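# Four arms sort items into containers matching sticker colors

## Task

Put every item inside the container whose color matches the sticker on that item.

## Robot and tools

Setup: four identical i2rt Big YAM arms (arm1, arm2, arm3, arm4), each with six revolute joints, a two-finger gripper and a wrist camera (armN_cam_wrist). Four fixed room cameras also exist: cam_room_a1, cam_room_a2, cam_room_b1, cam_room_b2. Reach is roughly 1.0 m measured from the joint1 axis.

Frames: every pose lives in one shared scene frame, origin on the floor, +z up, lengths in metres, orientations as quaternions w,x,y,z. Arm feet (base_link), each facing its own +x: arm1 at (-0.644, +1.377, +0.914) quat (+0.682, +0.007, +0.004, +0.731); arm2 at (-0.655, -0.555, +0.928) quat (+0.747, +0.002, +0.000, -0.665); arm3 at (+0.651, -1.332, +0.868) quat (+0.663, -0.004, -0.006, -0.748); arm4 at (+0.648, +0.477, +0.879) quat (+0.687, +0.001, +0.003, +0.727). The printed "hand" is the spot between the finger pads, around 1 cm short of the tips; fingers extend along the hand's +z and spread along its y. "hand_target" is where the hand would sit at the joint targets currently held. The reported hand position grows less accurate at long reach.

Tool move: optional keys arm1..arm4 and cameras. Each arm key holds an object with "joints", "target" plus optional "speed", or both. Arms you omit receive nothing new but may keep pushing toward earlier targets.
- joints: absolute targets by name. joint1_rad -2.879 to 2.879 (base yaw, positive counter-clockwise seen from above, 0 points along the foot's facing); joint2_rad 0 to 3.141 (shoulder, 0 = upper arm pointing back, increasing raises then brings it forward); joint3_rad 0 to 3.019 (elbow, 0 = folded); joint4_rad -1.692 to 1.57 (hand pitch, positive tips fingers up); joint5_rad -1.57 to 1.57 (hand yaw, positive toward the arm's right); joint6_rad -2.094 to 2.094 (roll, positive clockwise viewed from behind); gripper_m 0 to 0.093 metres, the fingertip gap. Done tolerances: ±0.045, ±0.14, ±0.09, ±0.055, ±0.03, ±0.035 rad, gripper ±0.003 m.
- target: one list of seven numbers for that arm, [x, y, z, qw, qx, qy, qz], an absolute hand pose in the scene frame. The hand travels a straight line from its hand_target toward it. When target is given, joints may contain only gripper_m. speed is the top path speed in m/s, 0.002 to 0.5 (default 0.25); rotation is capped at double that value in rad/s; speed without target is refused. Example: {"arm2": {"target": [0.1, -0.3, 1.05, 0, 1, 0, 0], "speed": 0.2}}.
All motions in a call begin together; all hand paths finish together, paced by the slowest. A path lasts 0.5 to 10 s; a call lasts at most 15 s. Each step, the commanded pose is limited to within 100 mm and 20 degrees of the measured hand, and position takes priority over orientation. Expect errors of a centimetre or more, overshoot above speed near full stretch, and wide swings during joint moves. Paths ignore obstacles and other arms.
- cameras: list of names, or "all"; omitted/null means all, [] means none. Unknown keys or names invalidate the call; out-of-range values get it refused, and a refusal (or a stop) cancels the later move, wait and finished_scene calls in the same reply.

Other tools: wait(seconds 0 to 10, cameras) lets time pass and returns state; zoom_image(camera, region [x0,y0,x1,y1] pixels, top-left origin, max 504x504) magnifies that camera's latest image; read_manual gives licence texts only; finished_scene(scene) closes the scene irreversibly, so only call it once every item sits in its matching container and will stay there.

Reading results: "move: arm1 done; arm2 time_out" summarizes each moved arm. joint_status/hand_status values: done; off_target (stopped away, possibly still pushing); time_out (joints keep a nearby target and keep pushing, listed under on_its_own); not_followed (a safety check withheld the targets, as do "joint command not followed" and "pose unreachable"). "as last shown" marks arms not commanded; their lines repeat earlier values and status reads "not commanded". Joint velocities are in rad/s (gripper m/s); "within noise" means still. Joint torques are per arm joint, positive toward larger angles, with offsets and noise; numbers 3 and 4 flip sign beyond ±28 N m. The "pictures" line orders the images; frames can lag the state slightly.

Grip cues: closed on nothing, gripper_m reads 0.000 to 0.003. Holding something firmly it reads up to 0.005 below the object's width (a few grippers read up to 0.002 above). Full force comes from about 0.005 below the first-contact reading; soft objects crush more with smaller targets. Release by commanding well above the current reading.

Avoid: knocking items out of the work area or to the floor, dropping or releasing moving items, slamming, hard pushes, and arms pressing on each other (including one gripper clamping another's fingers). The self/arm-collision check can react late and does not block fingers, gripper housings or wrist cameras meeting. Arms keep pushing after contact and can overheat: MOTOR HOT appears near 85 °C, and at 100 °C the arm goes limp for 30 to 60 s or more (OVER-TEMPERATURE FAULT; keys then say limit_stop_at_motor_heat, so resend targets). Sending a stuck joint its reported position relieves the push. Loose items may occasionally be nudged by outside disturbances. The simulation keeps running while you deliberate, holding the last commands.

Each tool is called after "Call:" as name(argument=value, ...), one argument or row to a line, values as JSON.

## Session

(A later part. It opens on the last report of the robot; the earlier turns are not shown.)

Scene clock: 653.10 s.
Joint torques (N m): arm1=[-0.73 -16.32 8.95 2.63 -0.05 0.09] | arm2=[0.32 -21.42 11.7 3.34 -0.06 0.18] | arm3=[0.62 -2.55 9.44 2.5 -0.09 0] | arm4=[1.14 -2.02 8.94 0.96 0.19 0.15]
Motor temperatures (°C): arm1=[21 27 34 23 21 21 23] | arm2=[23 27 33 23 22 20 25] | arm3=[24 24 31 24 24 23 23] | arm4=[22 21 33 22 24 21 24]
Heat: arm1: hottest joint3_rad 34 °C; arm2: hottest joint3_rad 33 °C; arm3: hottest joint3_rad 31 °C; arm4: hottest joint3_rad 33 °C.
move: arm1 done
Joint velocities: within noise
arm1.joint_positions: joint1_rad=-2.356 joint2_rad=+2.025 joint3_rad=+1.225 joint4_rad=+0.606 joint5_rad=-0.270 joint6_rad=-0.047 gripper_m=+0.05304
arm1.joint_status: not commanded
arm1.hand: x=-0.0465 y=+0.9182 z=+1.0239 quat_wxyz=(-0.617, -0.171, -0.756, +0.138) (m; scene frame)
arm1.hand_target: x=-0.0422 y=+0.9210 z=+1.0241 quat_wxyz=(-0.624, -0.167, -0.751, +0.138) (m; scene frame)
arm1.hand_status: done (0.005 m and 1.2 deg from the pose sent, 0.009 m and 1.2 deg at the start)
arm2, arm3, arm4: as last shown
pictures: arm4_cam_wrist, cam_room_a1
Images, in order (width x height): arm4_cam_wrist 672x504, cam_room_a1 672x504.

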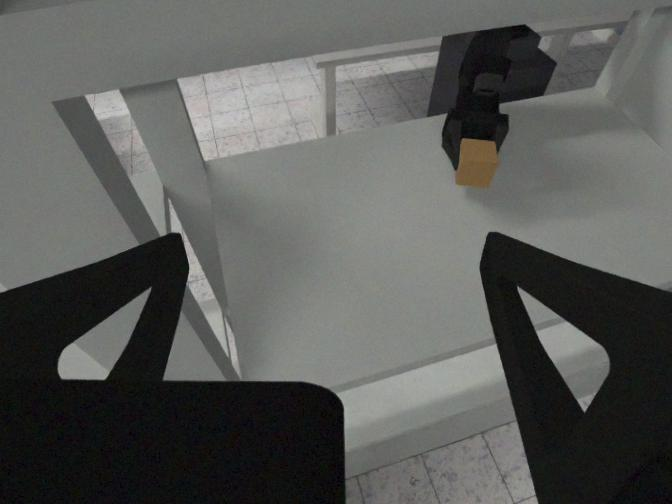

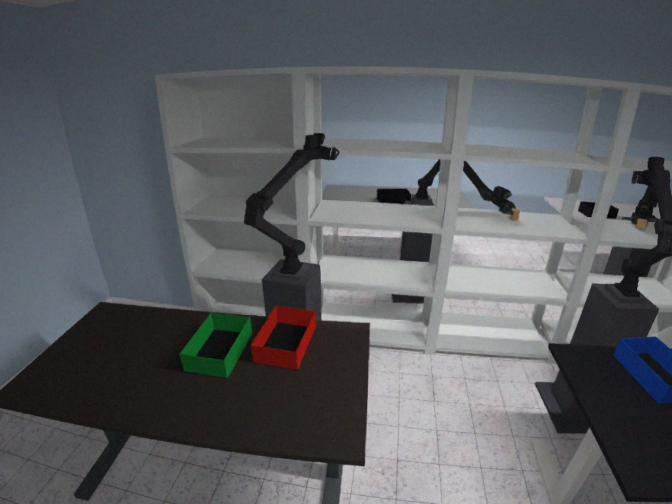

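Call:
move(
  arm1={"target": [-0.042, 0.921, 1.016, 0.6242, 0.1664, 0.7506, -0.1384], "speed": 0.05},
  arm2={"joints": {"gripper_m": 0.075}},
  cameras=["arm2_cam_wrist"],
)

Call:
move(
  arm1={"target": [-0.042, 0.921, 1.008, 0.6242, 0.1664, 0.7506, -0.1384], "speed": 0.05},
  cameras=["arm4_cam_wrist", "arm2_cam_wrist"],
)

Scene clock: 660.23 s.
Joint torques (N m): arm1=[-1.85 -15.85 8.83 2.95 0 0.07] | arm2=[0.38 -21.95 11.64 3.29 -0.05 0.18] | arm3=[0.56 -2.55 9.46 2.48 -0.09 0.01] | arm4=[1.03 -1.49 8.9 0.96 0.15 0.13]
Motor temperatures (°C): arm1=[21 27 33 23 21 21 23] | arm2=[23 28 33 23 22 20 25] | arm3=[24 24 31 24 24 23 23] | arm4=[22 21 33 22 24 21 24]
Heat: arm1: hottest joint3_rad 33 °C; arm2: hottest joint3_rad 33 °C; arm3: hottest joint3_rad 31 °C; arm4: hottest joint3_rad 33 °C.
move: arm1 done; arm2 done
Joint velocities: within noise
arm1.joint_positions: joint1_rad=-2.356 joint2_rad=+2.041 joint3_rad=+1.225 joint4_rad=+0.623 joint5_rad=-0.270 joint6_rad=-0.047 gripper_m=+0.05304
arm1.joint_status: not commanded
arm1.hand: x=-0.0461 y=+0.9178 z=+1.0165 quat_wxyz=(-0.617, -0.170, -0.756, +0.139) (m; scene frame)
arm1.hand_target: x=-0.0422 y=+0.9210 z=+1.0160 quat_wxyz=(-0.624, -0.167, -0.751, +0.138) (m; scene frame)
arm1.hand_status: done (0.005 m and 1.1 deg from the pose sent, 0.009 m and 1.2 deg at the start)
arm2.joint_positions: joint1_rad=+2.268 joint2_rad=+2.221 joint3_rad=+1.580 joint4_rad=+0.436 joint5_rad=+0.195 joint6_rad=+0.030 gripper_m=+0.07491
arm2.joint_status: all done
arm2.hand: x=-0.0476 y=+0.0382 z=+1.0445 quat_wxyz=(-0.605, +0.237, -0.736, -0.189) (m; scene frame)
arm2.hand_target: x=-0.0425 y=+0.0376 z=+1.0204 quat_wxyz=(-0.600, +0.234, -0.741, -0.189) (m; scene frame)
arm2.hand_status: not commanded
arm3, arm4: as last shown
pictures: arm2_cam_wrist
Images, in order (width x height): arm2_cam_wrist 672x504.

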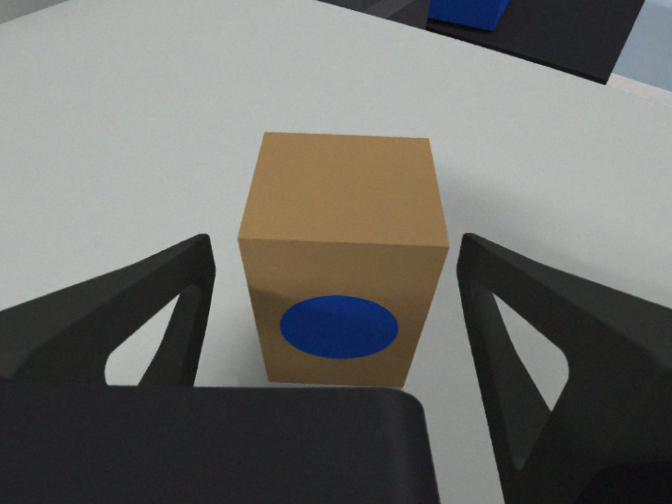

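Scene clock: 661.20 s.
Joint torques (N m): arm1=[-1.14 -15.5 8.59 2.78 -0.02 0.07] | arm2=[0.32 -22.01 11.63 3.32 -0.05 0.17] | arm3=[0.62 -2.55 9.44 2.5 -0.09 0.01] | arm4=[1.32 -2.14 9.02 0.95 0.18 0.15]
Motor temperatures (°C): arm1=[21 27 33 23 21 21 23] | arm2=[23 28 33 23 22 20 25] | arm3=[24 24 31 24 24 23 23] | arm4=[22 21 33 22 24 21 24]
Heat: arm1: hottest joint3_rad 33 °C; arm2: hottest joint3_rad 33 °C; arm3: hottest joint3_rad 31 °C; arm4: hottest joint3_rad 33 °C.
move: arm1 done
Joint velocities: within noise
arm1.joint_positions: joint1_rad=-2.356 joint2_rad=+2.050 joint3_rad=+1.225 joint4_rad=+0.641 joint5_rad=-0.270 joint6_rad=-0.046 gripper_m=+0.05304
arm1.joint_status: not commanded
arm1.hand: x=-0.0457 y=+0.9174 z=+1.0138 quat_wxyz=(-0.620, -0.170, -0.753, +0.140) (m; scene frame)
arm1.hand_target: x=-0.0422 y=+0.9210 z=+1.0081 quat_wxyz=(-0.624, -0.166, -0.751, +0.138) (m; scene frame)
arm1.hand_status: done (0.008 m and 0.7 deg from the pose sent, 0.010 m and 1.1 deg at the start)
arm2, arm3, arm4: as last shown
pictures: arm2_cam_wrist, arm4_cam_wrist
Images, in order (width x height): arm2_cam_wrist 672x504, arm4_cam_wrist 672x504.

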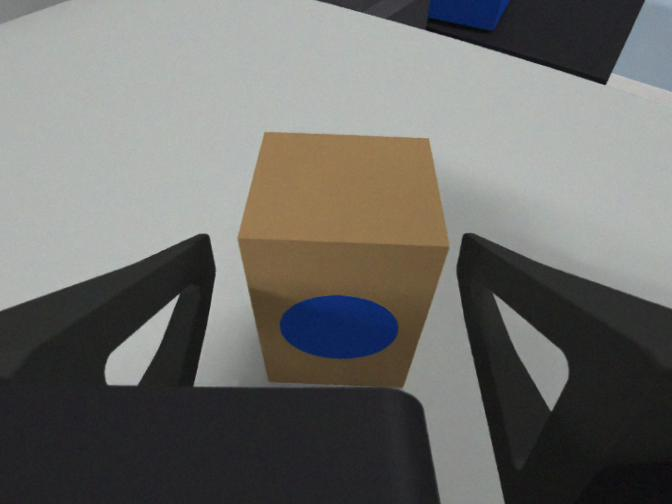

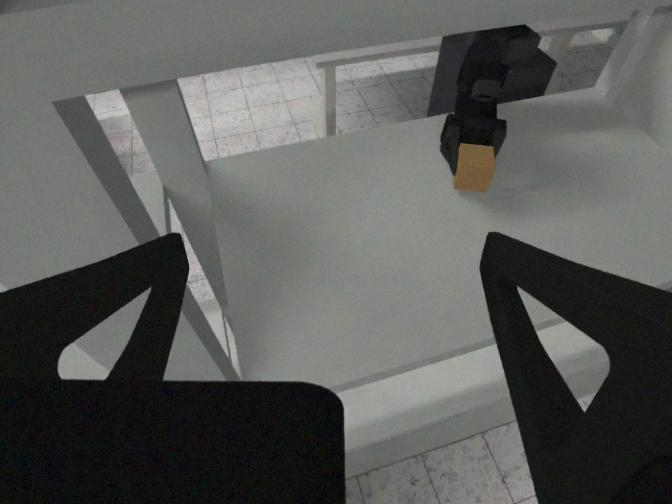

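Call:
move(
  arm1={"target": [-0.042, 0.921, 1.000, 0.6242, 0.1664, 0.7506, -0.1384], "speed": 0.05},
  arm2={"target": [-0.165, -0.048, 1.07, 0.6002, -0.2337, 0.7411, 0.1892], "speed": 0.08},
  cameras=["arm4_cam_wrist", "arm2_cam_wrist"],
)

Scene clock: 668.37 s.
Joint torques (N m): arm1=[-1.55 -15.33 8.44 2.65 -0.05 0.06] | arm2=[1.38 -20.89 8.35 3.37 0.19 0.19] | arm3=[0.62 -2.73 9.44 2.52 -0.1 0.01] | arm4=[1.14 -1.85 9.02 1.09 0.16 0.15]
Motor temperatures (°C): arm1=[21 27 33 23 21 21 23] | arm2=[23 28 33 23 22 20 25] | arm3=[24 24 31 24 24 23 23] | arm4=[22 21 33 22 24 21 24]
Heat: arm1: hottest joint3_rad 33 °C; arm2: hottest joint3_rad 33 °C; arm3: hottest joint3_rad 31 °C; arm4: hottest joint3_rad 33 °C.
move: arm1 off_target; arm2 done
Joint velocities: within noise
arm1.joint_positions: joint1_rad=-2.356 joint2_rad=+2.056 joint3_rad=+1.225 joint4_rad=+0.662 joint5_rad=-0.270 joint6_rad=-0.043 gripper_m=+0.05304
arm1.joint_status: not commanded
arm1.hand: x=-0.0451 y=+0.9169 z=+1.0143 quat_wxyz=(-0.625, -0.168, -0.749, +0.142) (m; scene frame)
arm1.hand_target: x=-0.0424 y=+0.9211 z=+1.0001 quat_wxyz=(-0.624, -0.167, -0.751, +0.138) (m; scene frame)
arm1.hand_status: off_target (0.015 m and 0.5 deg from the pose sent, 0.015 m and 0.7 deg at the start)
arm2.joint_positions: joint1_rad=+2.308 joint2_rad=+1.902 joint3_rad=+1.097 joint4_rad=+0.570 joint5_rad=+0.243 joint6_rad=+0.040 gripper_m=+0.07492
arm2.joint_status: not commanded
arm2.hand: x=-0.1583 y=-0.0492 z=+1.0661 quat_wxyz=(-0.597, +0.238, -0.744, -0.181) (m; scene frame)
arm2.hand_target: x=-0.1648 y=-0.0480 z=+1.0701 quat_wxyz=(-0.600, +0.234, -0.741, -0.189) (m; scene frame)
arm2.hand_status: done (0.008 m and 1.2 deg from the pose sent, 0.148 m and 0.9 deg at the start)
arm3.joint_positions: joint1_rad=-1.891 joint2_rad=+0.707 joint3_rad=+1.196 joint4_rad=-0.518 joint5_rad=+0.002 joint6_rad=-0.006 gripper_m=+0.09402
arm3.joint_status: not commanded
arm3.hand: x=+0.3240 y=-1.1685 z=+1.4653 quat_wxyz=(+0.150, -0.702, +0.160, +0.678) (m; scene frame)
arm3.hand_target: x=+0.3288 y=-1.1675 z=+1.4745 quat_wxyz=(+0.153, -0.691, +0.162, +0.688) (m; scene frame)
arm3.hand_status: not commanded
arm4: as last shown
pictures: arm2_cam_wrist, arm4_cam_wrist
Images, in order (width x height): arm2_cam_wrist 672x504, arm4_cam_wrist 672x504.

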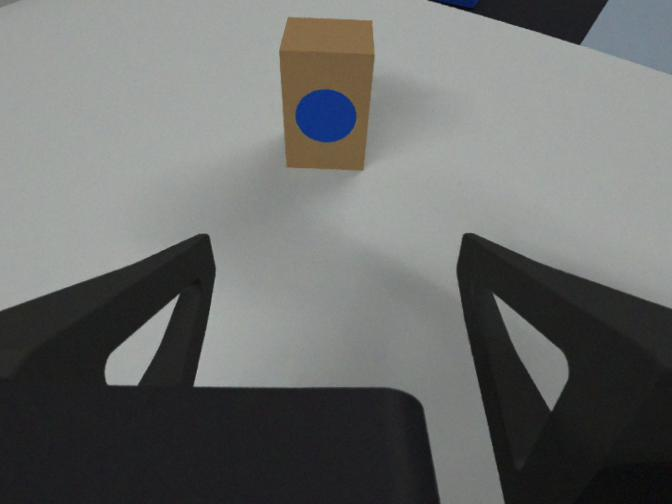

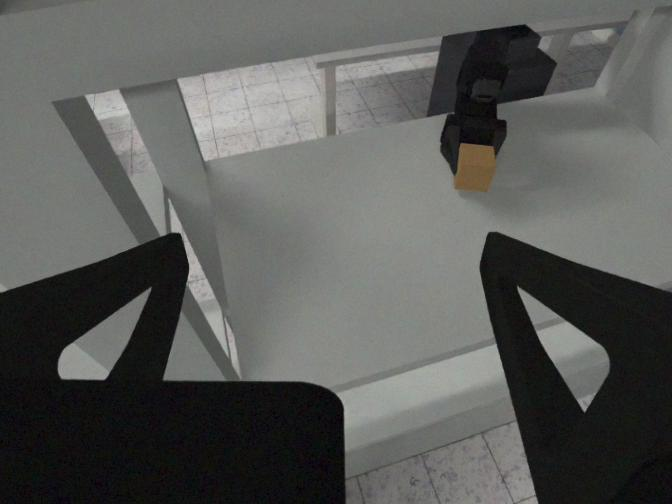

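Call:
move(
  arm1={"joints": {"gripper_m": 0.085}},
  arm2={"target": [-0.28, -0.13, 1.12, 0.6002, -0.2337, 0.7411, 0.1892], "speed": 0.15},
  cameras=["arm4_cam_wrist", "arm1_cam_wrist"],
)

Call:
move(
  arm1={"target": [-0.155, 0.972, 1.03, 0.6242, 0.1664, 0.7506, -0.1384], "speed": 0.08},
  cameras=["arm4_cam_wrist", "arm1_cam_wrist", "cam_room_a1", "cam_room_a2"],
)

Scene clock: 678.63 s.
Joint torques (N m): arm1=[-0.79 -14.74 8.65 2.59 -0.05 0.06] | arm2=[1.26 -13.63 8.62 1.99 0.2 0.22] | arm3=[0.56 -2.43 9.44 2.52 -0.09 0] | arm4=[1.03 -1.96 9.01 1.02 0.17 0.15]
Motor temperatures (°C): arm1=[21 27 33 23 21 21 23] | arm2=[23 28 32 23 22 20 24] | arm3=[24 24 32 24 24 23 23] | arm4=[22 21 33 22 24 21 24]
Heat: arm1: hottest joint3_rad 33 °C; arm2: hottest joint3_rad 32 °C; arm3: hottest joint3_rad 32 °C; arm4: hottest joint3_rad 33 °C.
move: arm1 done; arm2 off_target
Joint velocities: within noise
arm1.joint_positions: joint1_rad=-2.356 joint2_rad=+2.057 joint3_rad=+1.225 joint4_rad=+0.665 joint5_rad=-0.270 joint6_rad=-0.043 gripper_m=+0.08496
arm1.joint_status: all done
arm1.hand: x=-0.0451 y=+0.9168 z=+1.0146 quat_wxyz=(-0.626, -0.168, -0.748, +0.142) (m; scene frame)
arm1.hand_target: x=-0.0424 y=+0.9211 z=+1.0001 quat_wxyz=(-0.624, -0.167, -0.751, +0.138) (m; scene frame)
arm1.hand_status: not commanded
arm2.joint_positions: joint1_rad=+2.393 joint2_rad=+1.505 joint3_rad=+0.731 joint4_rad=+0.575 joint5_rad=+0.325 joint6_rad=+0.058 gripper_m=+0.07492
arm2.joint_status: not commanded
arm2.hand: x=-0.2743 y=-0.1284 z=+1.1293 quat_wxyz=(-0.610, +0.232, -0.733, -0.190) (m; scene frame)
arm2.hand_target: x=-0.2799 y=-0.1300 z=+1.1201 quat_wxyz=(-0.600, +0.234, -0.741, -0.189) (m; scene frame)
arm2.hand_status: off_target (0.011 m and 1.5 deg from the pose sent, 0.156 m and 1.2 deg at the start)
arm3, arm4: as last shown
pictures: arm1_cam_wrist, arm4_cam_wrist
Images, in order (width x height): arm1_cam_wrist 672x504, arm4_cam_wrist 672x504.

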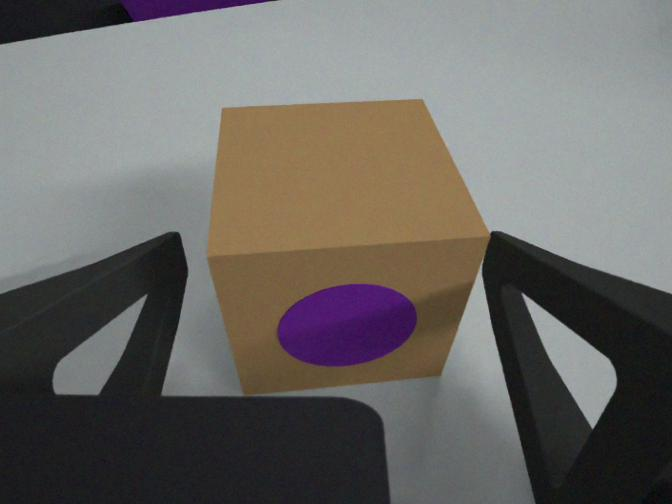

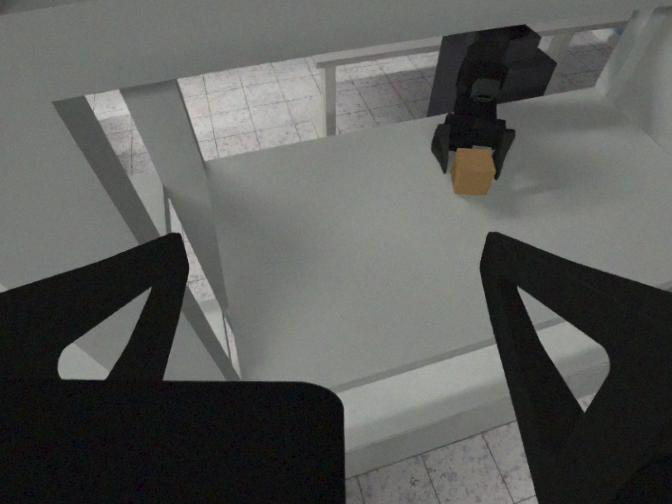

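Scene clock: 680.73 s.
Joint torques (N m): arm1=[-2.84 -14.74 7.24 2.73 -0.05 -0.01] | arm2=[1.2 -13.63 8.66 1.96 0.2 0.2] | arm3=[0.67 -2.55 9.46 2.52 -0.09 0.01] | arm4=[0.79 -2.43 8.91 1.07 0.13 0.15]
Motor temperatures (°C): arm1=[21 27 33 23 21 21 23] | arm2=[23 28 32 23 22 20 24] | arm3=[24 24 32 24 24 23 23] | arm4=[22 21 33 22 24 21 24]
Heat: arm1: hottest joint3_rad 33 °C; arm2: hottest joint3_rad 32 °C; arm3: hottest joint3_rad 32 °C; arm4: hottest joint3_rad 33 °C.
move: arm1 off_target
Joint velocities: within noise
arm1.joint_positions: joint1_rad=-2.415 joint2_rad=+1.844 joint3_rad=+0.854 joint4_rad=+0.764 joint5_rad=-0.342 joint6_rad=-0.050 gripper_m=+0.08496
arm1.joint_status: not commanded
arm1.hand: x=-0.1529 y=+0.9775 z=+1.0098 quat_wxyz=(-0.609, -0.174, -0.763, +0.125) (m; scene frame)
arm1.hand_target: x=-0.1550 y=+0.9722 z=+1.0297 quat_wxyz=(-0.624, -0.166, -0.751, +0.139) (m; scene frame)
arm1.hand_status: off_target (0.021 m and 2.9 deg from the pose sent, 0.124 m and 0.6 deg at the start)
arm2, arm3, arm4: as last shown
pictures: arm1_cam_wrist, arm4_cam_wrist, cam_room_a1, cam_room_a2
Images, in order (width x height): arm1_cam_wrist 672x504, arm4_cam_wrist 672x504, cam_room_a1 672x504, cam_room_a2 672x504.

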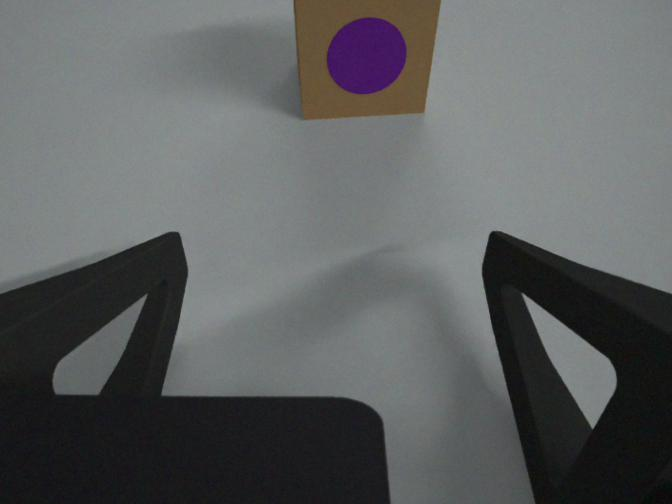

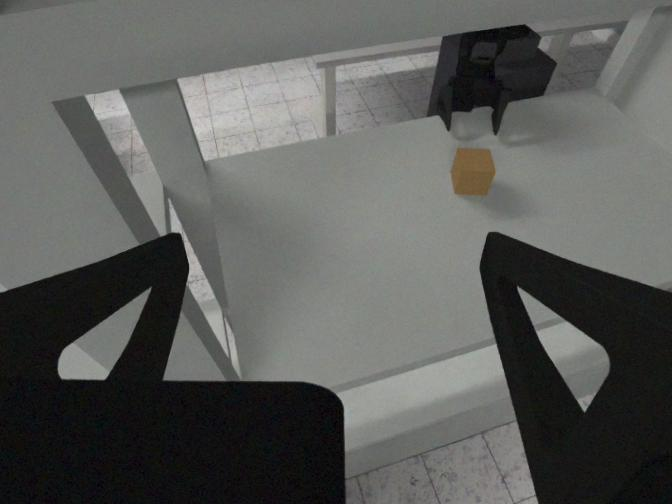

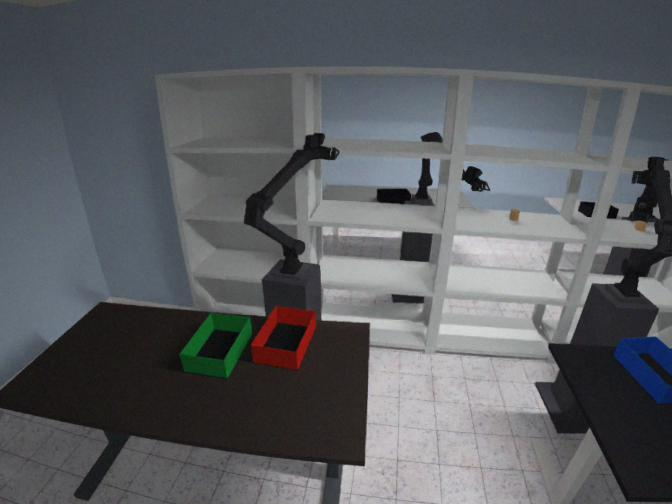

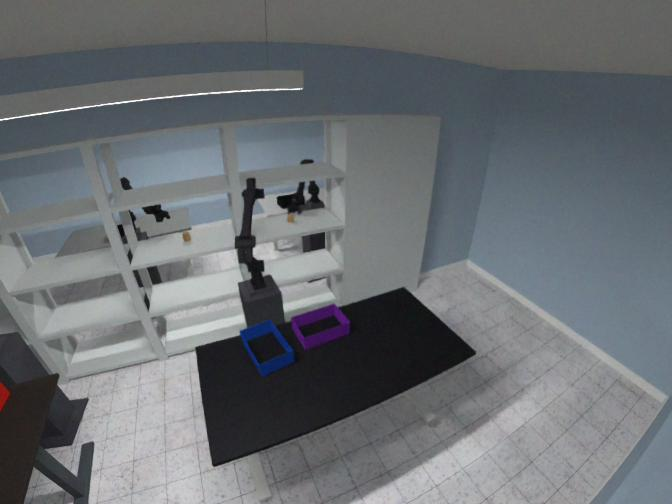

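Call:
move(
  arm1={"target": [-0.26, 1.03, 1.10, 0.6242, 0.1664, 0.7506, -0.1384], "speed": 0.2},
  arm4={"joints": {"joint1_rad": 0.73, "joint2_rad": 0.928, "joint3_rad": 0.317, "joint4_rad": 0.37, "joint5_rad": -0.4, "joint6_rad": 0}},
  cameras=["arm4_cam_wrist", "arm1_cam_wrist", "cam_room_a2"],
)

Scene clock: 714.20 s.
Joint torques (N m): arm1=[-2.67 -7.36 8.73 1.44 -0.09 -0.05] | arm2=[1.32 -13.63 8.65 1.96 0.2 0.21] | arm3=[0.62 -2.55 9.44 2.52 -0.09 0] | arm4=[0.79 -4.84 8.31 2.14 -0.14 0.14]
Motor temperatures (°C): arm1=[21 28 32 23 21 21 23] | arm2=[23 28 32 22 22 20 24] | arm3=[24 24 32 24 24 23 23] | arm4=[22 21 33 22 24 21 24]
Heat: arm1: hottest joint3_rad 32 °C; arm2: hottest joint3_rad 32 °C; arm3: hottest joint3_rad 32 °C; arm4: hottest joint3_rad 33 °C.
move: arm1 done; arm4 done
Joint velocities: within noise
arm1.joint_positions: joint1_rad=-2.511 joint2_rad=+1.403 joint3_rad=+0.574 joint4_rad=+0.648 joint5_rad=-0.436 joint6_rad=-0.067 gripper_m=+0.08496
arm1.joint_status: not commanded
arm1.hand: x=-0.2574 y=+1.0329 z=+1.0993 quat_wxyz=(-0.627, -0.166, -0.749, +0.135) (m; scene frame)
arm1.hand_target: x=-0.2599 y=+1.0301 z=+1.1001 quat_wxyz=(-0.624, -0.166, -0.751, +0.138) (m; scene frame)
arm1.hand_status: done (0.004 m and 0.5 deg from the pose sent, 0.149 m and 2.9 deg at the start)
arm2, arm3: as last shown
arm4.joint_positions: joint1_rad=+0.729 joint2_rad=+0.940 joint3_rad=+0.317 joint4_rad=+0.351 joint5_rad=-0.397 joint6_rad=-0.011 gripper_m=+0.09400
arm4.joint_status: all done
arm4.hand: x=+0.3281 y=+0.7055 z=+1.0710 quat_wxyz=(-0.084, +0.767, -0.186, -0.609) (m; scene frame)
arm4.hand_target: x=+0.3274 y=+0.7049 z=+1.0796 quat_wxyz=(-0.085, +0.758, -0.183, -0.620) (m; scene frame)
arm4.hand_status: not commanded
pictures: arm1_cam_wrist, arm4_cam_wrist, cam_room_a2
Images, in order (width x height): arm1_cam_wrist 672x504, arm4_cam_wrist 672x504, cam_room_a2 672x504.

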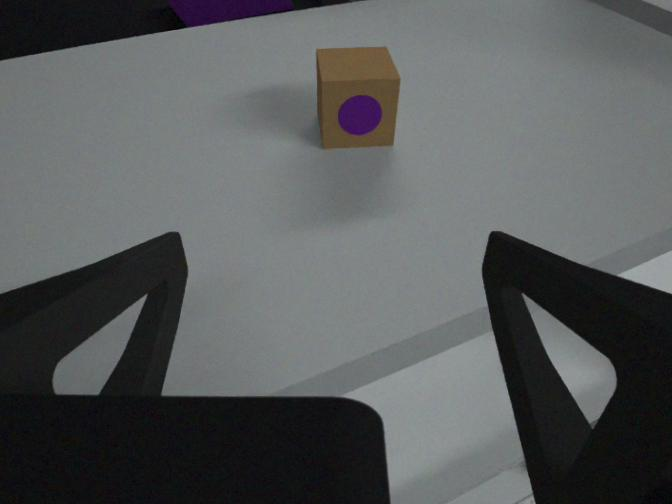

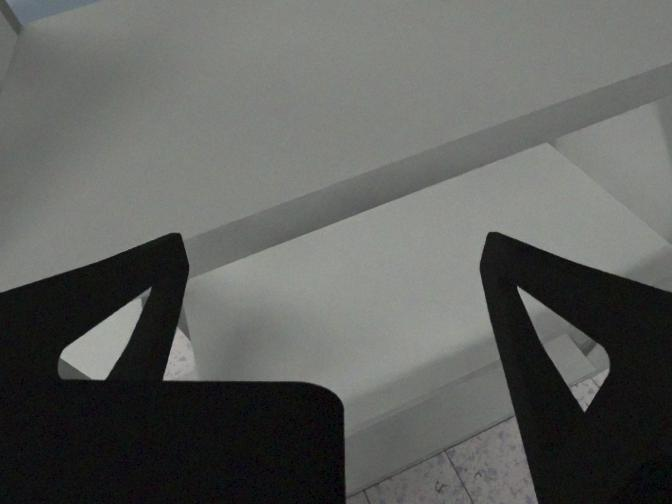

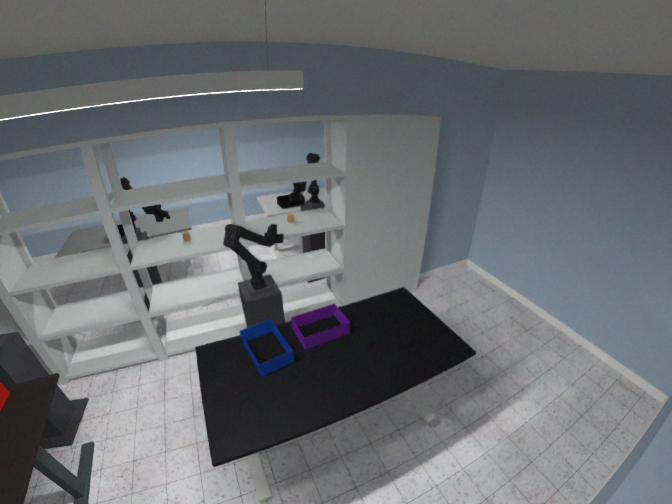

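Call:
move(
  arm4={"target": [0.11, 0.883, 1.085, 0.1188, -0.7682, 0.1493, 0.6111], "speed": 0.15},
  cameras=["arm4_cam_wrist", "arm1_cam_wrist"],
)

Scene clock: 723.23 s.
Joint torques (N m): arm1=[-2.32 -7.3 8.84 1.48 -0.12 -0.01] | arm2=[1.32 -13.63 8.68 1.98 0.2 0.2] | arm3=[0.56 -2.61 9.43 2.47 -0.11 0.01] | arm4=[1.61 -14.62 10.86 1.06 0.16 -0.11]
Motor temperatures (°C): arm1=[21 27 32 23 21 21 23] | arm2=[23 28 32 22 22 20 24] | arm3=[24 24 32 24 24 23 23] | arm4=[22 21 34 22 24 21 24]
Heat: arm1: hottest joint3_rad 32 °C; arm2: hottest joint3_rad 32 °C; arm3: hottest joint3_rad 32 °C; arm4: hottest joint3_rad 34 °C.
move: arm4 off_target
Joint velocities: within noise
arm1, arm2, arm3: as last shown
arm4.joint_positions: joint1_rad=+0.778 joint2_rad=+1.682 joint3_rad=+1.000 joint4_rad=+0.431 joint5_rad=-0.336 joint6_rad=-0.072 gripper_m=+0.09400
arm4.joint_status: not commanded
arm4.hand: x=+0.1244 y=+0.8774 z=+1.0799 quat_wxyz=(-0.114, +0.769, -0.159, -0.609) (m; scene frame)
arm4.hand_target: x=+0.1106 y=+0.8823 z=+1.0851 quat_wxyz=(-0.119, +0.768, -0.149, -0.611) (m; scene frame)
arm4.hand_status: off_target (0.016 m and 1.2 deg from the pose sent, 0.282 m and 5.8 deg at the start)
pictures: arm1_cam_wrist, arm4_cam_wrist
Images, in order (width x height): arm1_cam_wrist 672x504, arm4_cam_wrist 672x504.

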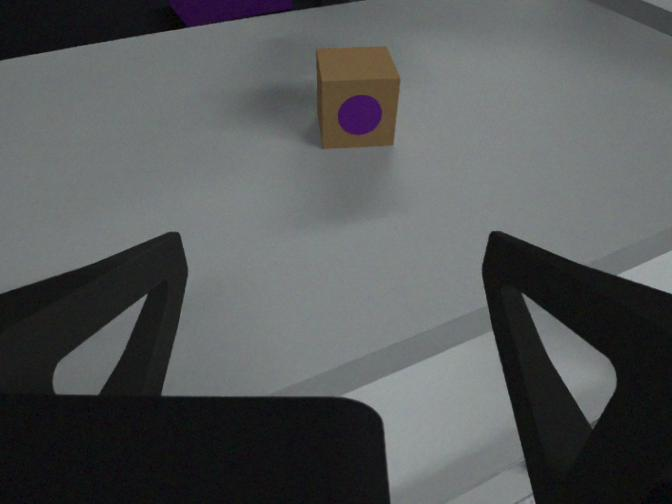

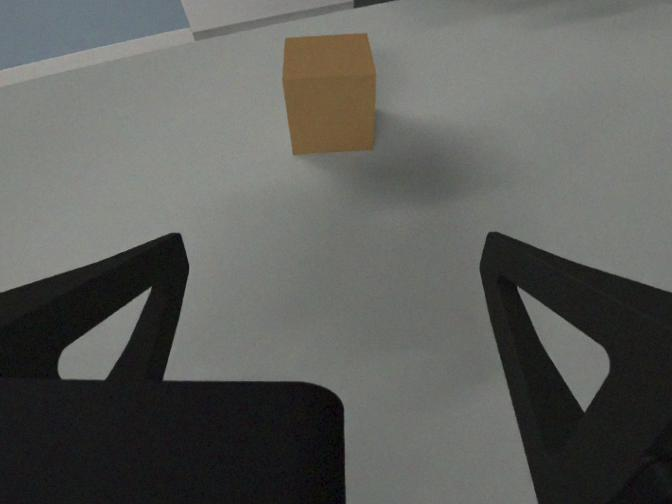

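Call:
move(
  arm4={"target": [0.005, 0.925, 1.05, 0.0996, -0.7724, 0.1262, 0.6145], "speed": 0.12},
  cameras=["arm4_cam_wrist", "arm1_cam_wrist"],
)

Scene clock: 739.10 s.
Joint torques (N m): arm1=[-2.32 -7.71 8.7 1.35 -0.09 -0.02] | arm2=[1.26 -13.63 8.65 1.94 0.19 0.21] | arm3=[0.73 -2.43 9.39 2.51 -0.09 -0.01] | arm4=[1.67 -19.25 11.6 0.9 -0.1 -0.09]
Motor temperatures (°C): arm1=[21 27 32 23 21 21 23] | arm2=[23 27 32 22 22 20 24] | arm3=[24 24 32 24 24 23 23] | arm4=[22 23 38 22 24 21 24]
Heat: arm1: hottest joint3_rad 32 °C; arm2: hottest joint3_rad 32 °C; arm3: hottest joint3_rad 32 °C; arm4: hottest joint3_rad 38 °C.
move: arm4 off_target
Joint velocities: within noise
arm1, arm2, arm3: as last shown
arm4.joint_positions: joint1_rad=+0.826 joint2_rad=+1.968 joint3_rad=+1.331 joint4_rad=+0.383 joint5_rad=-0.344 joint6_rad=-0.075 gripper_m=+0.09400
arm4.joint_status: not commanded
arm4.hand: x=+0.0203 y=+0.9205 z=+1.0479 quat_wxyz=(-0.097, +0.773, -0.137, -0.612) (m; scene frame)
arm4.hand_target: x=+0.0058 y=+0.9242 z=+1.0501 quat_wxyz=(-0.100, +0.772, -0.126, -0.615) (m; scene frame)
arm4.hand_status: off_target (0.016 m and 1.3 deg from the pose sent, 0.132 m and 4.2 deg at the start)
pictures: arm1_cam_wrist, arm4_cam_wrist
Images, in order (width x height): arm1_cam_wrist 672x504, arm4_cam_wrist 672x504.

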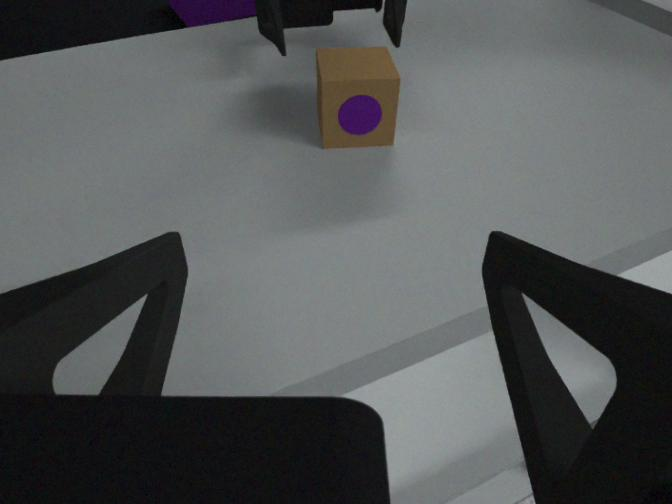

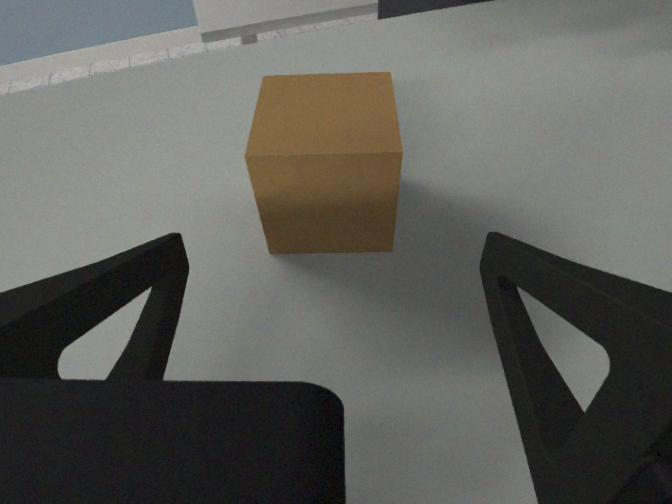

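Call:
move(
  arm4={"target": [-0.063, 0.943, 1.04, 0.0996, -0.7724, 0.1262, 0.6145], "speed": 0.08},
  cameras=["arm4_cam_wrist", "arm1_cam_wrist"],
)

Scene clock: 746.97 s.
Joint torques (N m): arm1=[-2.32 -7.24 8.91 1.47 -0.08 -0.05] | arm2=[1.32 -13.63 8.66 1.99 0.2 0.21] | arm3=[0.67 -2.61 9.42 2.52 -0.08 0.01] | arm4=[1.44 -21.77 12.16 1.05 0.15 0.02]
Motor temperatures (°C): arm1=[21 26 32 23 21 21 22] | arm2=[23 27 32 22 22 20 24] | arm3=[24 24 32 24 24 23 23] | arm4=[22 23 39 22 24 21 24]
Heat: arm1: hottest joint3_rad 32 °C; arm2: hottest joint3_rad 32 °C; arm3: hottest joint3_rad 32 °C; arm4: hottest joint3_rad 39 °C.
move: arm4 off_target
Joint velocities: within noise
arm1, arm2, arm3: as last shown
arm4.joint_positions: joint1_rad=+0.868 joint2_rad=+2.117 joint3_rad=+1.570 joint4_rad=+0.301 joint5_rad=-0.310 joint6_rad=-0.075 gripper_m=+0.09400
arm4.joint_status: not commanded
arm4.hand: x=-0.0479 y=+0.9384 z=+1.0427 quat_wxyz=(-0.099, +0.773, -0.130, -0.613) (m; scene frame)
arm4.hand_target: x=-0.0620 y=+0.9421 z=+1.0400 quat_wxyz=(-0.100, +0.772, -0.126, -0.615) (m; scene frame)
arm4.hand_status: off_target (0.016 m and 0.5 deg from the pose sent, 0.087 m and 1.3 deg at the start)
pictures: arm1_cam_wrist, arm4_cam_wrist
Images, in order (width x height): arm1_cam_wrist 672x504, arm4_cam_wrist 672x504.

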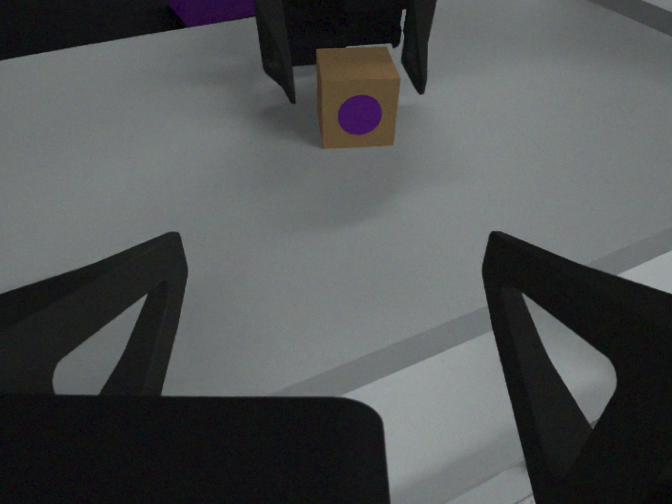

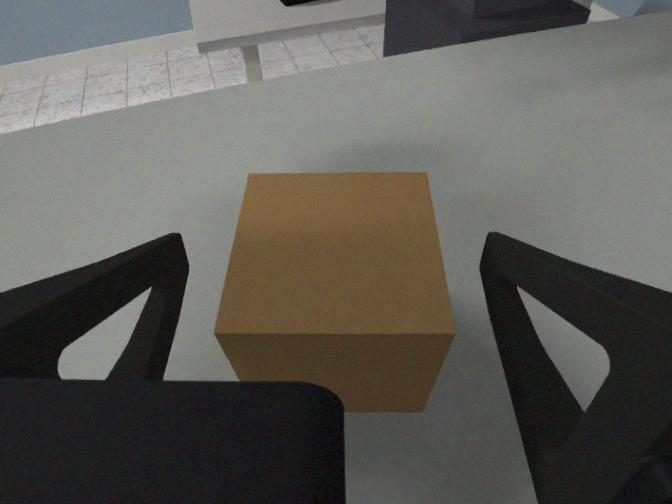

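Call:
move(
  arm4={"target": [-0.063, 0.943, 1.027, 0.0996, -0.7724, 0.1262, 0.6145], "speed": 0.06},
  cameras=[],
)

Call:
move(
  arm4={"joints": {"gripper_m": 0.046}},
  cameras=["arm4_cam_wrist", "arm1_cam_wrist"],
)

Scene clock: 754.17 s.
Joint torques (N m): arm1=[-2.43 -7.47 8.75 1.46 -0.08 -0.03] | arm2=[1.26 -13.63 8.65 2 0.2 0.21] | arm3=[0.56 -2.43 9.43 2.47 -0.1 0.02] | arm4=[1.26 -22.07 11.7 1.92 0.16 -0.03]
Motor temperatures (°C): arm1=[21 26 32 23 21 21 22] | arm2=[23 27 32 22 22 20 24] | arm3=[24 24 32 24 24 23 23] | arm4=[22 24 38 22 24 21 24]
Heat: arm1: hottest joint3_rad 32 °C; arm2: hottest joint3_rad 32 °C; arm3: hottest joint3_rad 32 °C; arm4: hottest joint3_rad 38 °C.
move: arm4 off_target
Joint velocities: within noise
arm1, arm2, arm3: as last shown
arm4.joint_positions: joint1_rad=+0.868 joint2_rad=+2.137 joint3_rad=+1.570 joint4_rad=+0.301 joint5_rad=-0.310 joint6_rad=-0.075 gripper_m=+0.09400
arm4.joint_status: not commanded
arm4.hand: x=-0.0483 y=+0.9386 z=+1.0269 quat_wxyz=(-0.095, +0.778, -0.133, -0.606) (m; scene frame)
arm4.hand_target: x=-0.0621 y=+0.9421 z=+1.0269 quat_wxyz=(-0.099, +0.772, -0.126, -0.614) (m; scene frame)
arm4.hand_status: off_target (0.015 m and 1.5 deg from the pose sent, 0.022 m and 0.5 deg at the start)
pictures: none
No camera images: "cameras" was empty.

Scene clock: 754.77 s.
Joint torques (N m): arm1=[-2.43 -7.71 8.81 1.42 -0.06 -0.03] | arm2=[1.26 -13.57 8.65 1.96 0.2 0.2] | arm3=[0.56 -2.55 9.42 2.51 -0.1 0.02] | arm4=[1.44 -21.89 11.64 1.89 0.11 0]
Motor temperatures (°C): arm1=[21 26 32 23 21 21 22] | arm2=[23 27 32 22 22 20 24] | arm3=[24 24 32 24 24 23 23] | arm4=[22 24 38 22 24 21 24]
Heat: arm1: hottest joint3_rad 32 °C; arm2: hottest joint3_rad 32 °C; arm3: hottest joint3_rad 32 °C; arm4: hottest joint3_rad 38 °C.
move: arm4 off_target
Joint velocities: within noise
arm1, arm2: as last shown
arm3.joint_positions: joint1_rad=-1.891 joint2_rad=+0.707 joint3_rad=+1.196 joint4_rad=-0.518 joint5_rad=+0.002 joint6_rad=-0.006 gripper_m=+0.09402
arm3.joint_status: not commanded
arm3.hand: x=+0.3240 y=-1.1685 z=+1.4653 quat_wxyz=(+0.150, -0.702, +0.160, +0.678) (m; scene frame)
arm3.hand_target: x=+0.3288 y=-1.1675 z=+1.4745 quat_wxyz=(+0.153, -0.691, +0.162, +0.688) (m; scene frame)
arm3.hand_status: not commanded
arm4.joint_positions: joint1_rad=+0.868 joint2_rad=+2.137 joint3_rad=+1.570 joint4_rad=+0.301 joint5_rad=-0.309 joint6_rad=-0.075 gripper_m=+0.05339
arm4.joint_status: gripper_m off_target (ended at +0.05342, target +0.04600)
arm4.hand: x=-0.0483 y=+0.9388 z=+1.0269 quat_wxyz=(-0.096, +0.778, -0.133, -0.606) (m; scene frame)
arm4.hand_target: x=-0.0621 y=+0.9421 z=+1.0269 quat_wxyz=(-0.100, +0.772, -0.126, -0.614) (m; scene frame)
arm4.hand_status: not commanded
pictures: arm1_cam_wrist, arm4_cam_wrist
Images, in order (width x height): arm1_cam_wrist 672x504, arm4_cam_wrist 672x504.

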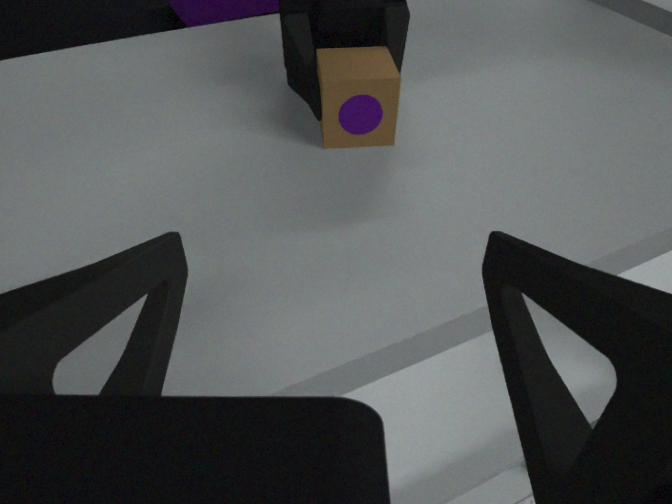

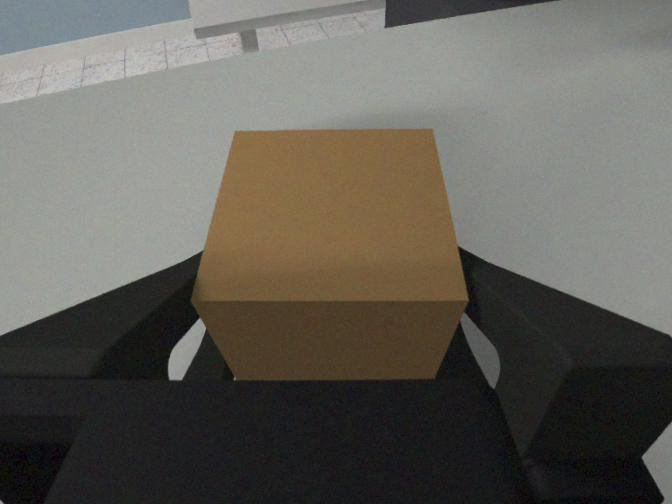

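Call:
move(
  arm4={"target": [-0.060, 0.942, 1.085, 0.0996, -0.7724, 0.1262, 0.6145], "speed": 0.1},
  cameras=["arm1_cam_wrist"],
)

Call:
move(
  arm4={"target": [0.25, 0.83, 1.12, 0.0996, -0.7724, 0.1262, 0.6145], "speed": 0.2},
  cameras=["arm4_cam_wrist", "arm1_cam_wrist"],
)

Scene clock: 779.40 s.
Joint torques (N m): arm1=[-2.43 -7.59 8.8 1.32 -0.1 0] | arm2=[1.26 -13.63 8.65 1.98 0.2 0.2] | arm3=[0.67 -2.49 9.4 2.47 -0.09 0] | arm4=[1.14 -26.58 12.67 1.22 0.05 0]
Motor temperatures (°C): arm1=[21 26 32 23 21 21 22] | arm2=[23 27 32 22 22 20 23] | arm3=[24 24 32 24 24 23 23] | arm4=[22 26 38 22 24 21 26]
Heat: arm1: hottest joint3_rad 32 °C; arm2: hottest joint3_rad 32 °C; arm3: hottest joint3_rad 32 °C; arm4: hottest joint3_rad 38 °C.
move: arm4 off_target
Joint velocities: within noise
arm1, arm3: as last shown
arm2.joint_positions: joint1_rad=+2.393 joint2_rad=+1.505 joint3_rad=+0.731 joint4_rad=+0.575 joint5_rad=+0.325 joint6_rad=+0.058 gripper_m=+0.07492
arm2.joint_status: not commanded
arm2.hand: x=-0.2743 y=-0.1284 z=+1.1293 quat_wxyz=(-0.610, +0.232, -0.733, -0.190) (m; scene frame)
arm2.hand_target: x=-0.2799 y=-0.1300 z=+1.1201 quat_wxyz=(-0.600, +0.234, -0.741, -0.189) (m; scene frame)
arm2.hand_status: not commanded
arm4.joint_positions: joint1_rad=+0.868 joint2_rad=+2.106 joint3_rad=+1.579 joint4_rad=+0.216 joint5_rad=-0.309 joint6_rad=-0.075 gripper_m=+0.05339
arm4.joint_status: not commanded
arm4.hand: x=-0.0451 y=+0.9365 z=+1.0373 quat_wxyz=(-0.087, +0.790, -0.139, -0.590) (m; scene frame)
arm4.hand_target: x=-0.0573 y=+0.9400 z=+1.0852 quat_wxyz=(-0.100, +0.772, -0.126, -0.615) (m; scene frame)
arm4.hand_status: off_target (0.050 m and 4.0 deg from the pose sent, 0.059 m and 1.5 deg at the start)
pictures: arm1_cam_wrist
Images, in order (width x height): arm1_cam_wrist 672x504.

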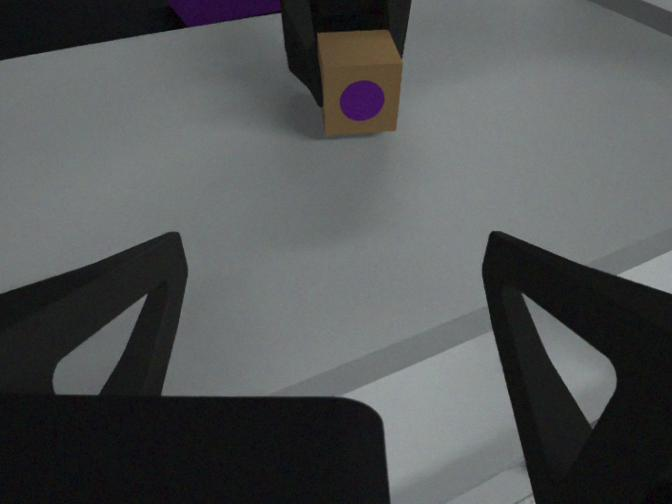

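Scene clock: 781.67 s.
Joint torques (N m): arm1=[-2.73 -7.36 8.76 1.44 -0.09 -0.06] | arm2=[1.2 -13.68 8.65 1.95 0.19 0.21] | arm3=[0.62 -2.49 9.43 2.52 -0.08 0] | arm4=[0.5 -11.58 8.29 0.99 -0.19 -0.06]
Motor temperatures (°C): arm1=[21 26 32 23 21 21 22] | arm2=[23 27 32 22 22 20 23] | arm3=[24 24 32 24 24 23 23] | arm4=[22 26 38 22 24 21 26]
Heat: arm1: hottest joint3_rad 32 °C; arm2: hottest joint3_rad 32 °C; arm3: hottest joint3_rad 32 °C; arm4: hottest joint3_rad 38 °C.
move: arm4 done
Joint velocities: within noise
arm1, arm2, arm3: as last shown
arm4.joint_positions: joint1_rad=+0.625 joint2_rad=+1.333 joint3_rad=+0.727 joint4_rad=+0.336 joint5_rad=-0.548 joint6_rad=-0.134 gripper_m=+0.05339
arm4.joint_status: not commanded
arm4.hand: x=+0.2489 y=+0.8303 z=+1.1182 quat_wxyz=(-0.096, +0.771, -0.132, -0.616) (m; scene frame)
arm4.hand_target: x=+0.2499 y=+0.8300 z=+1.1200 quat_wxyz=(-0.100, +0.772, -0.126, -0.615) (m; scene frame)
arm4.hand_status: done (0.002 m and 0.7 deg from the pose sent, 0.324 m and 4.0 deg at the start)
pictures: arm1_cam_wrist, arm4_cam_wrist
Images, in order (width x height): arm1_cam_wrist 672x504, arm4_cam_wrist 672x504.

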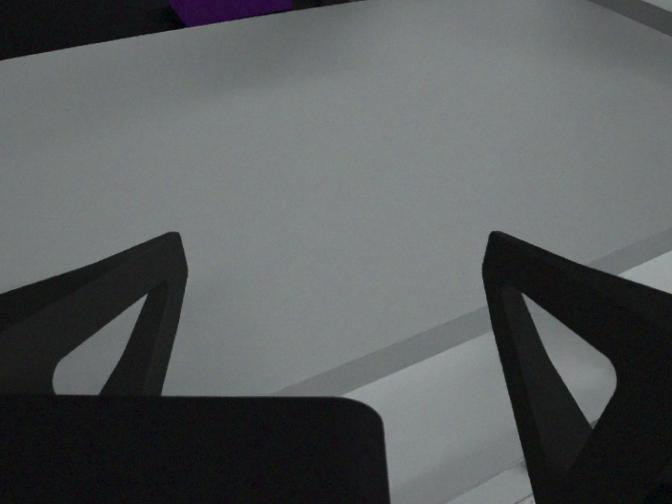

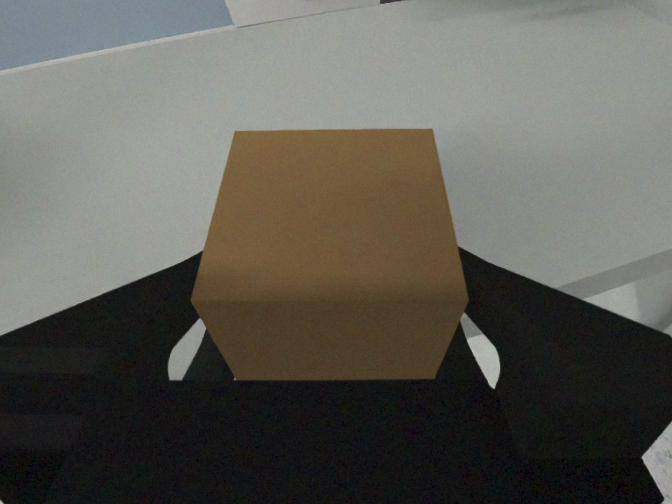

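Call:
move(
  arm4={"joints": {"joint1_rad": -1.085, "joint2_rad": 0.6, "joint3_rad": 1.2, "joint4_rad": -1.5, "joint5_rad": 0, "joint6_rad": 0}},
  cameras=[],
)

Call:
move(
  arm4={"joints": {"joint1_rad": -1.085, "joint2_rad": 1.75, "joint3_rad": 1.6, "joint4_rad": -1.6, "joint5_rad": 0, "joint6_rad": 0}},
  cameras=["arm4_cam_wrist", "cam_room_a2"],
)

Scene clock: 788.93 s.
Joint torques (N m): arm1=[-2.43 -7.18 8.83 1.25 -0.09 -0.05] | arm2=[1.26 -13.63 8.68 1.98 0.2 0.2] | arm3=[0.67 -2.55 9.42 2.5 -0.09 0.02] | arm4=[0.62 0.03 8.61 0.69 -0.02 0.14]
Motor temperatures (°C): arm1=[21 26 32 23 21 21 22] | arm2=[23 27 32 22 22 20 23] | arm3=[24 24 32 24 24 23 23] | arm4=[22 25 38 22 24 21 26]
Heat: arm1: hottest joint3_rad 32 °C; arm2: hottest joint3_rad 32 °C; arm3: hottest joint3_rad 32 °C; arm4: hottest joint3_rad 38 °C.
move: arm4 done
Joint velocities: within noise
arm1.joint_positions: joint1_rad=-2.511 joint2_rad=+1.403 joint3_rad=+0.574 joint4_rad=+0.648 joint5_rad=-0.436 joint6_rad=-0.067 gripper_m=+0.08496
arm1.joint_status: not commanded
arm1.hand: x=-0.2574 y=+1.0329 z=+1.0993 quat_wxyz=(-0.627, -0.166, -0.749, +0.135) (m; scene frame)
arm1.hand_target: x=-0.2599 y=+1.0301 z=+1.1001 quat_wxyz=(-0.624, -0.166, -0.751, +0.138) (m; scene frame)
arm1.hand_status: not commanded
arm2, arm3: as last shown
arm4.joint_positions: joint1_rad=-1.080 joint2_rad=+0.605 joint3_rad=+1.192 joint4_rad=-1.491 joint5_rad=+0.003 joint6_rad=-0.011 gripper_m=+0.05336
arm4.joint_status: all done
arm4.hand: x=+0.8377 y=+0.5919 z=+1.2980 quat_wxyz=(-0.313, +0.260, -0.909, -0.084) (m; scene frame)
arm4.hand_target: x=+0.8348 y=+0.5896 z=+1.3012 quat_wxyz=(-0.314, +0.253, -0.911, -0.087) (m; scene frame)
arm4.hand_status: not commanded
pictures: none
No camera images: "cameras" was empty.

Scene clock: 790.53 s.
Joint torques (N m): arm1=[-2.49 -7.36 8.69 1.29 -0.07 -0.04] | arm2=[1.2 -13.68 8.66 1.98 0.19 0.21] | arm3=[0.79 -2.61 9.46 2.52 -0.08 0] | arm4=[0.5 -19.02 9.09 -0.47 0 0.15]
Motor temperatures (°C): arm1=[21 26 32 23 21 21 22] | arm2=[23 27 32 22 22 20 23] | arm3=[24 24 32 24 24 23 23] | arm4=[22 25 38 22 24 21 26]
Heat: arm1: hottest joint3_rad 32 °C; arm2: hottest joint3_rad 32 °C; arm3: hottest joint3_rad 32 °C; arm4: hottest joint3_rad 38 °C.
move: arm4 done
Joint velocities: within noise
arm1, arm2, arm3: as last shown
arm4.joint_positions: joint1_rad=-1.080 joint2_rad=+1.757 joint3_rad=+1.584 joint4_rad=-1.594 joint5_rad=+0.003 joint6_rad=-0.011 gripper_m=+0.05337
arm4.joint_status: all done
arm4.hand: x=+1.0651 y=+0.7302 z=+1.0596 quat_wxyz=(+0.097, +0.274, -0.956, +0.028) (m; scene frame)
arm4.hand_target: x=+1.0688 y=+0.7305 z=+1.0682 quat_wxyz=(+0.089, +0.267, -0.959, +0.025) (m; scene frame)
arm4.hand_status: not commanded
pictures: arm4_cam_wrist, cam_room_a2
Images, in order (width x height): arm4_cam_wrist 672x504, cam_room_a2 672x504.

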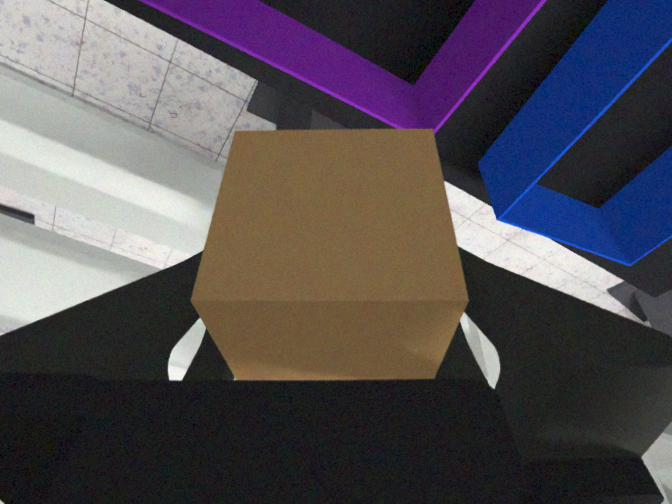

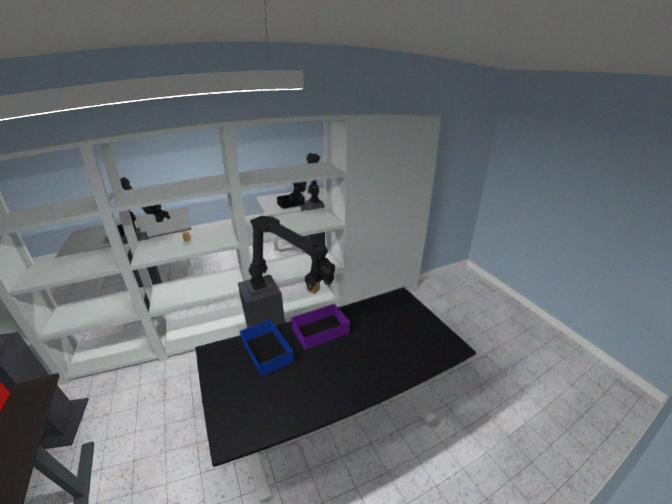

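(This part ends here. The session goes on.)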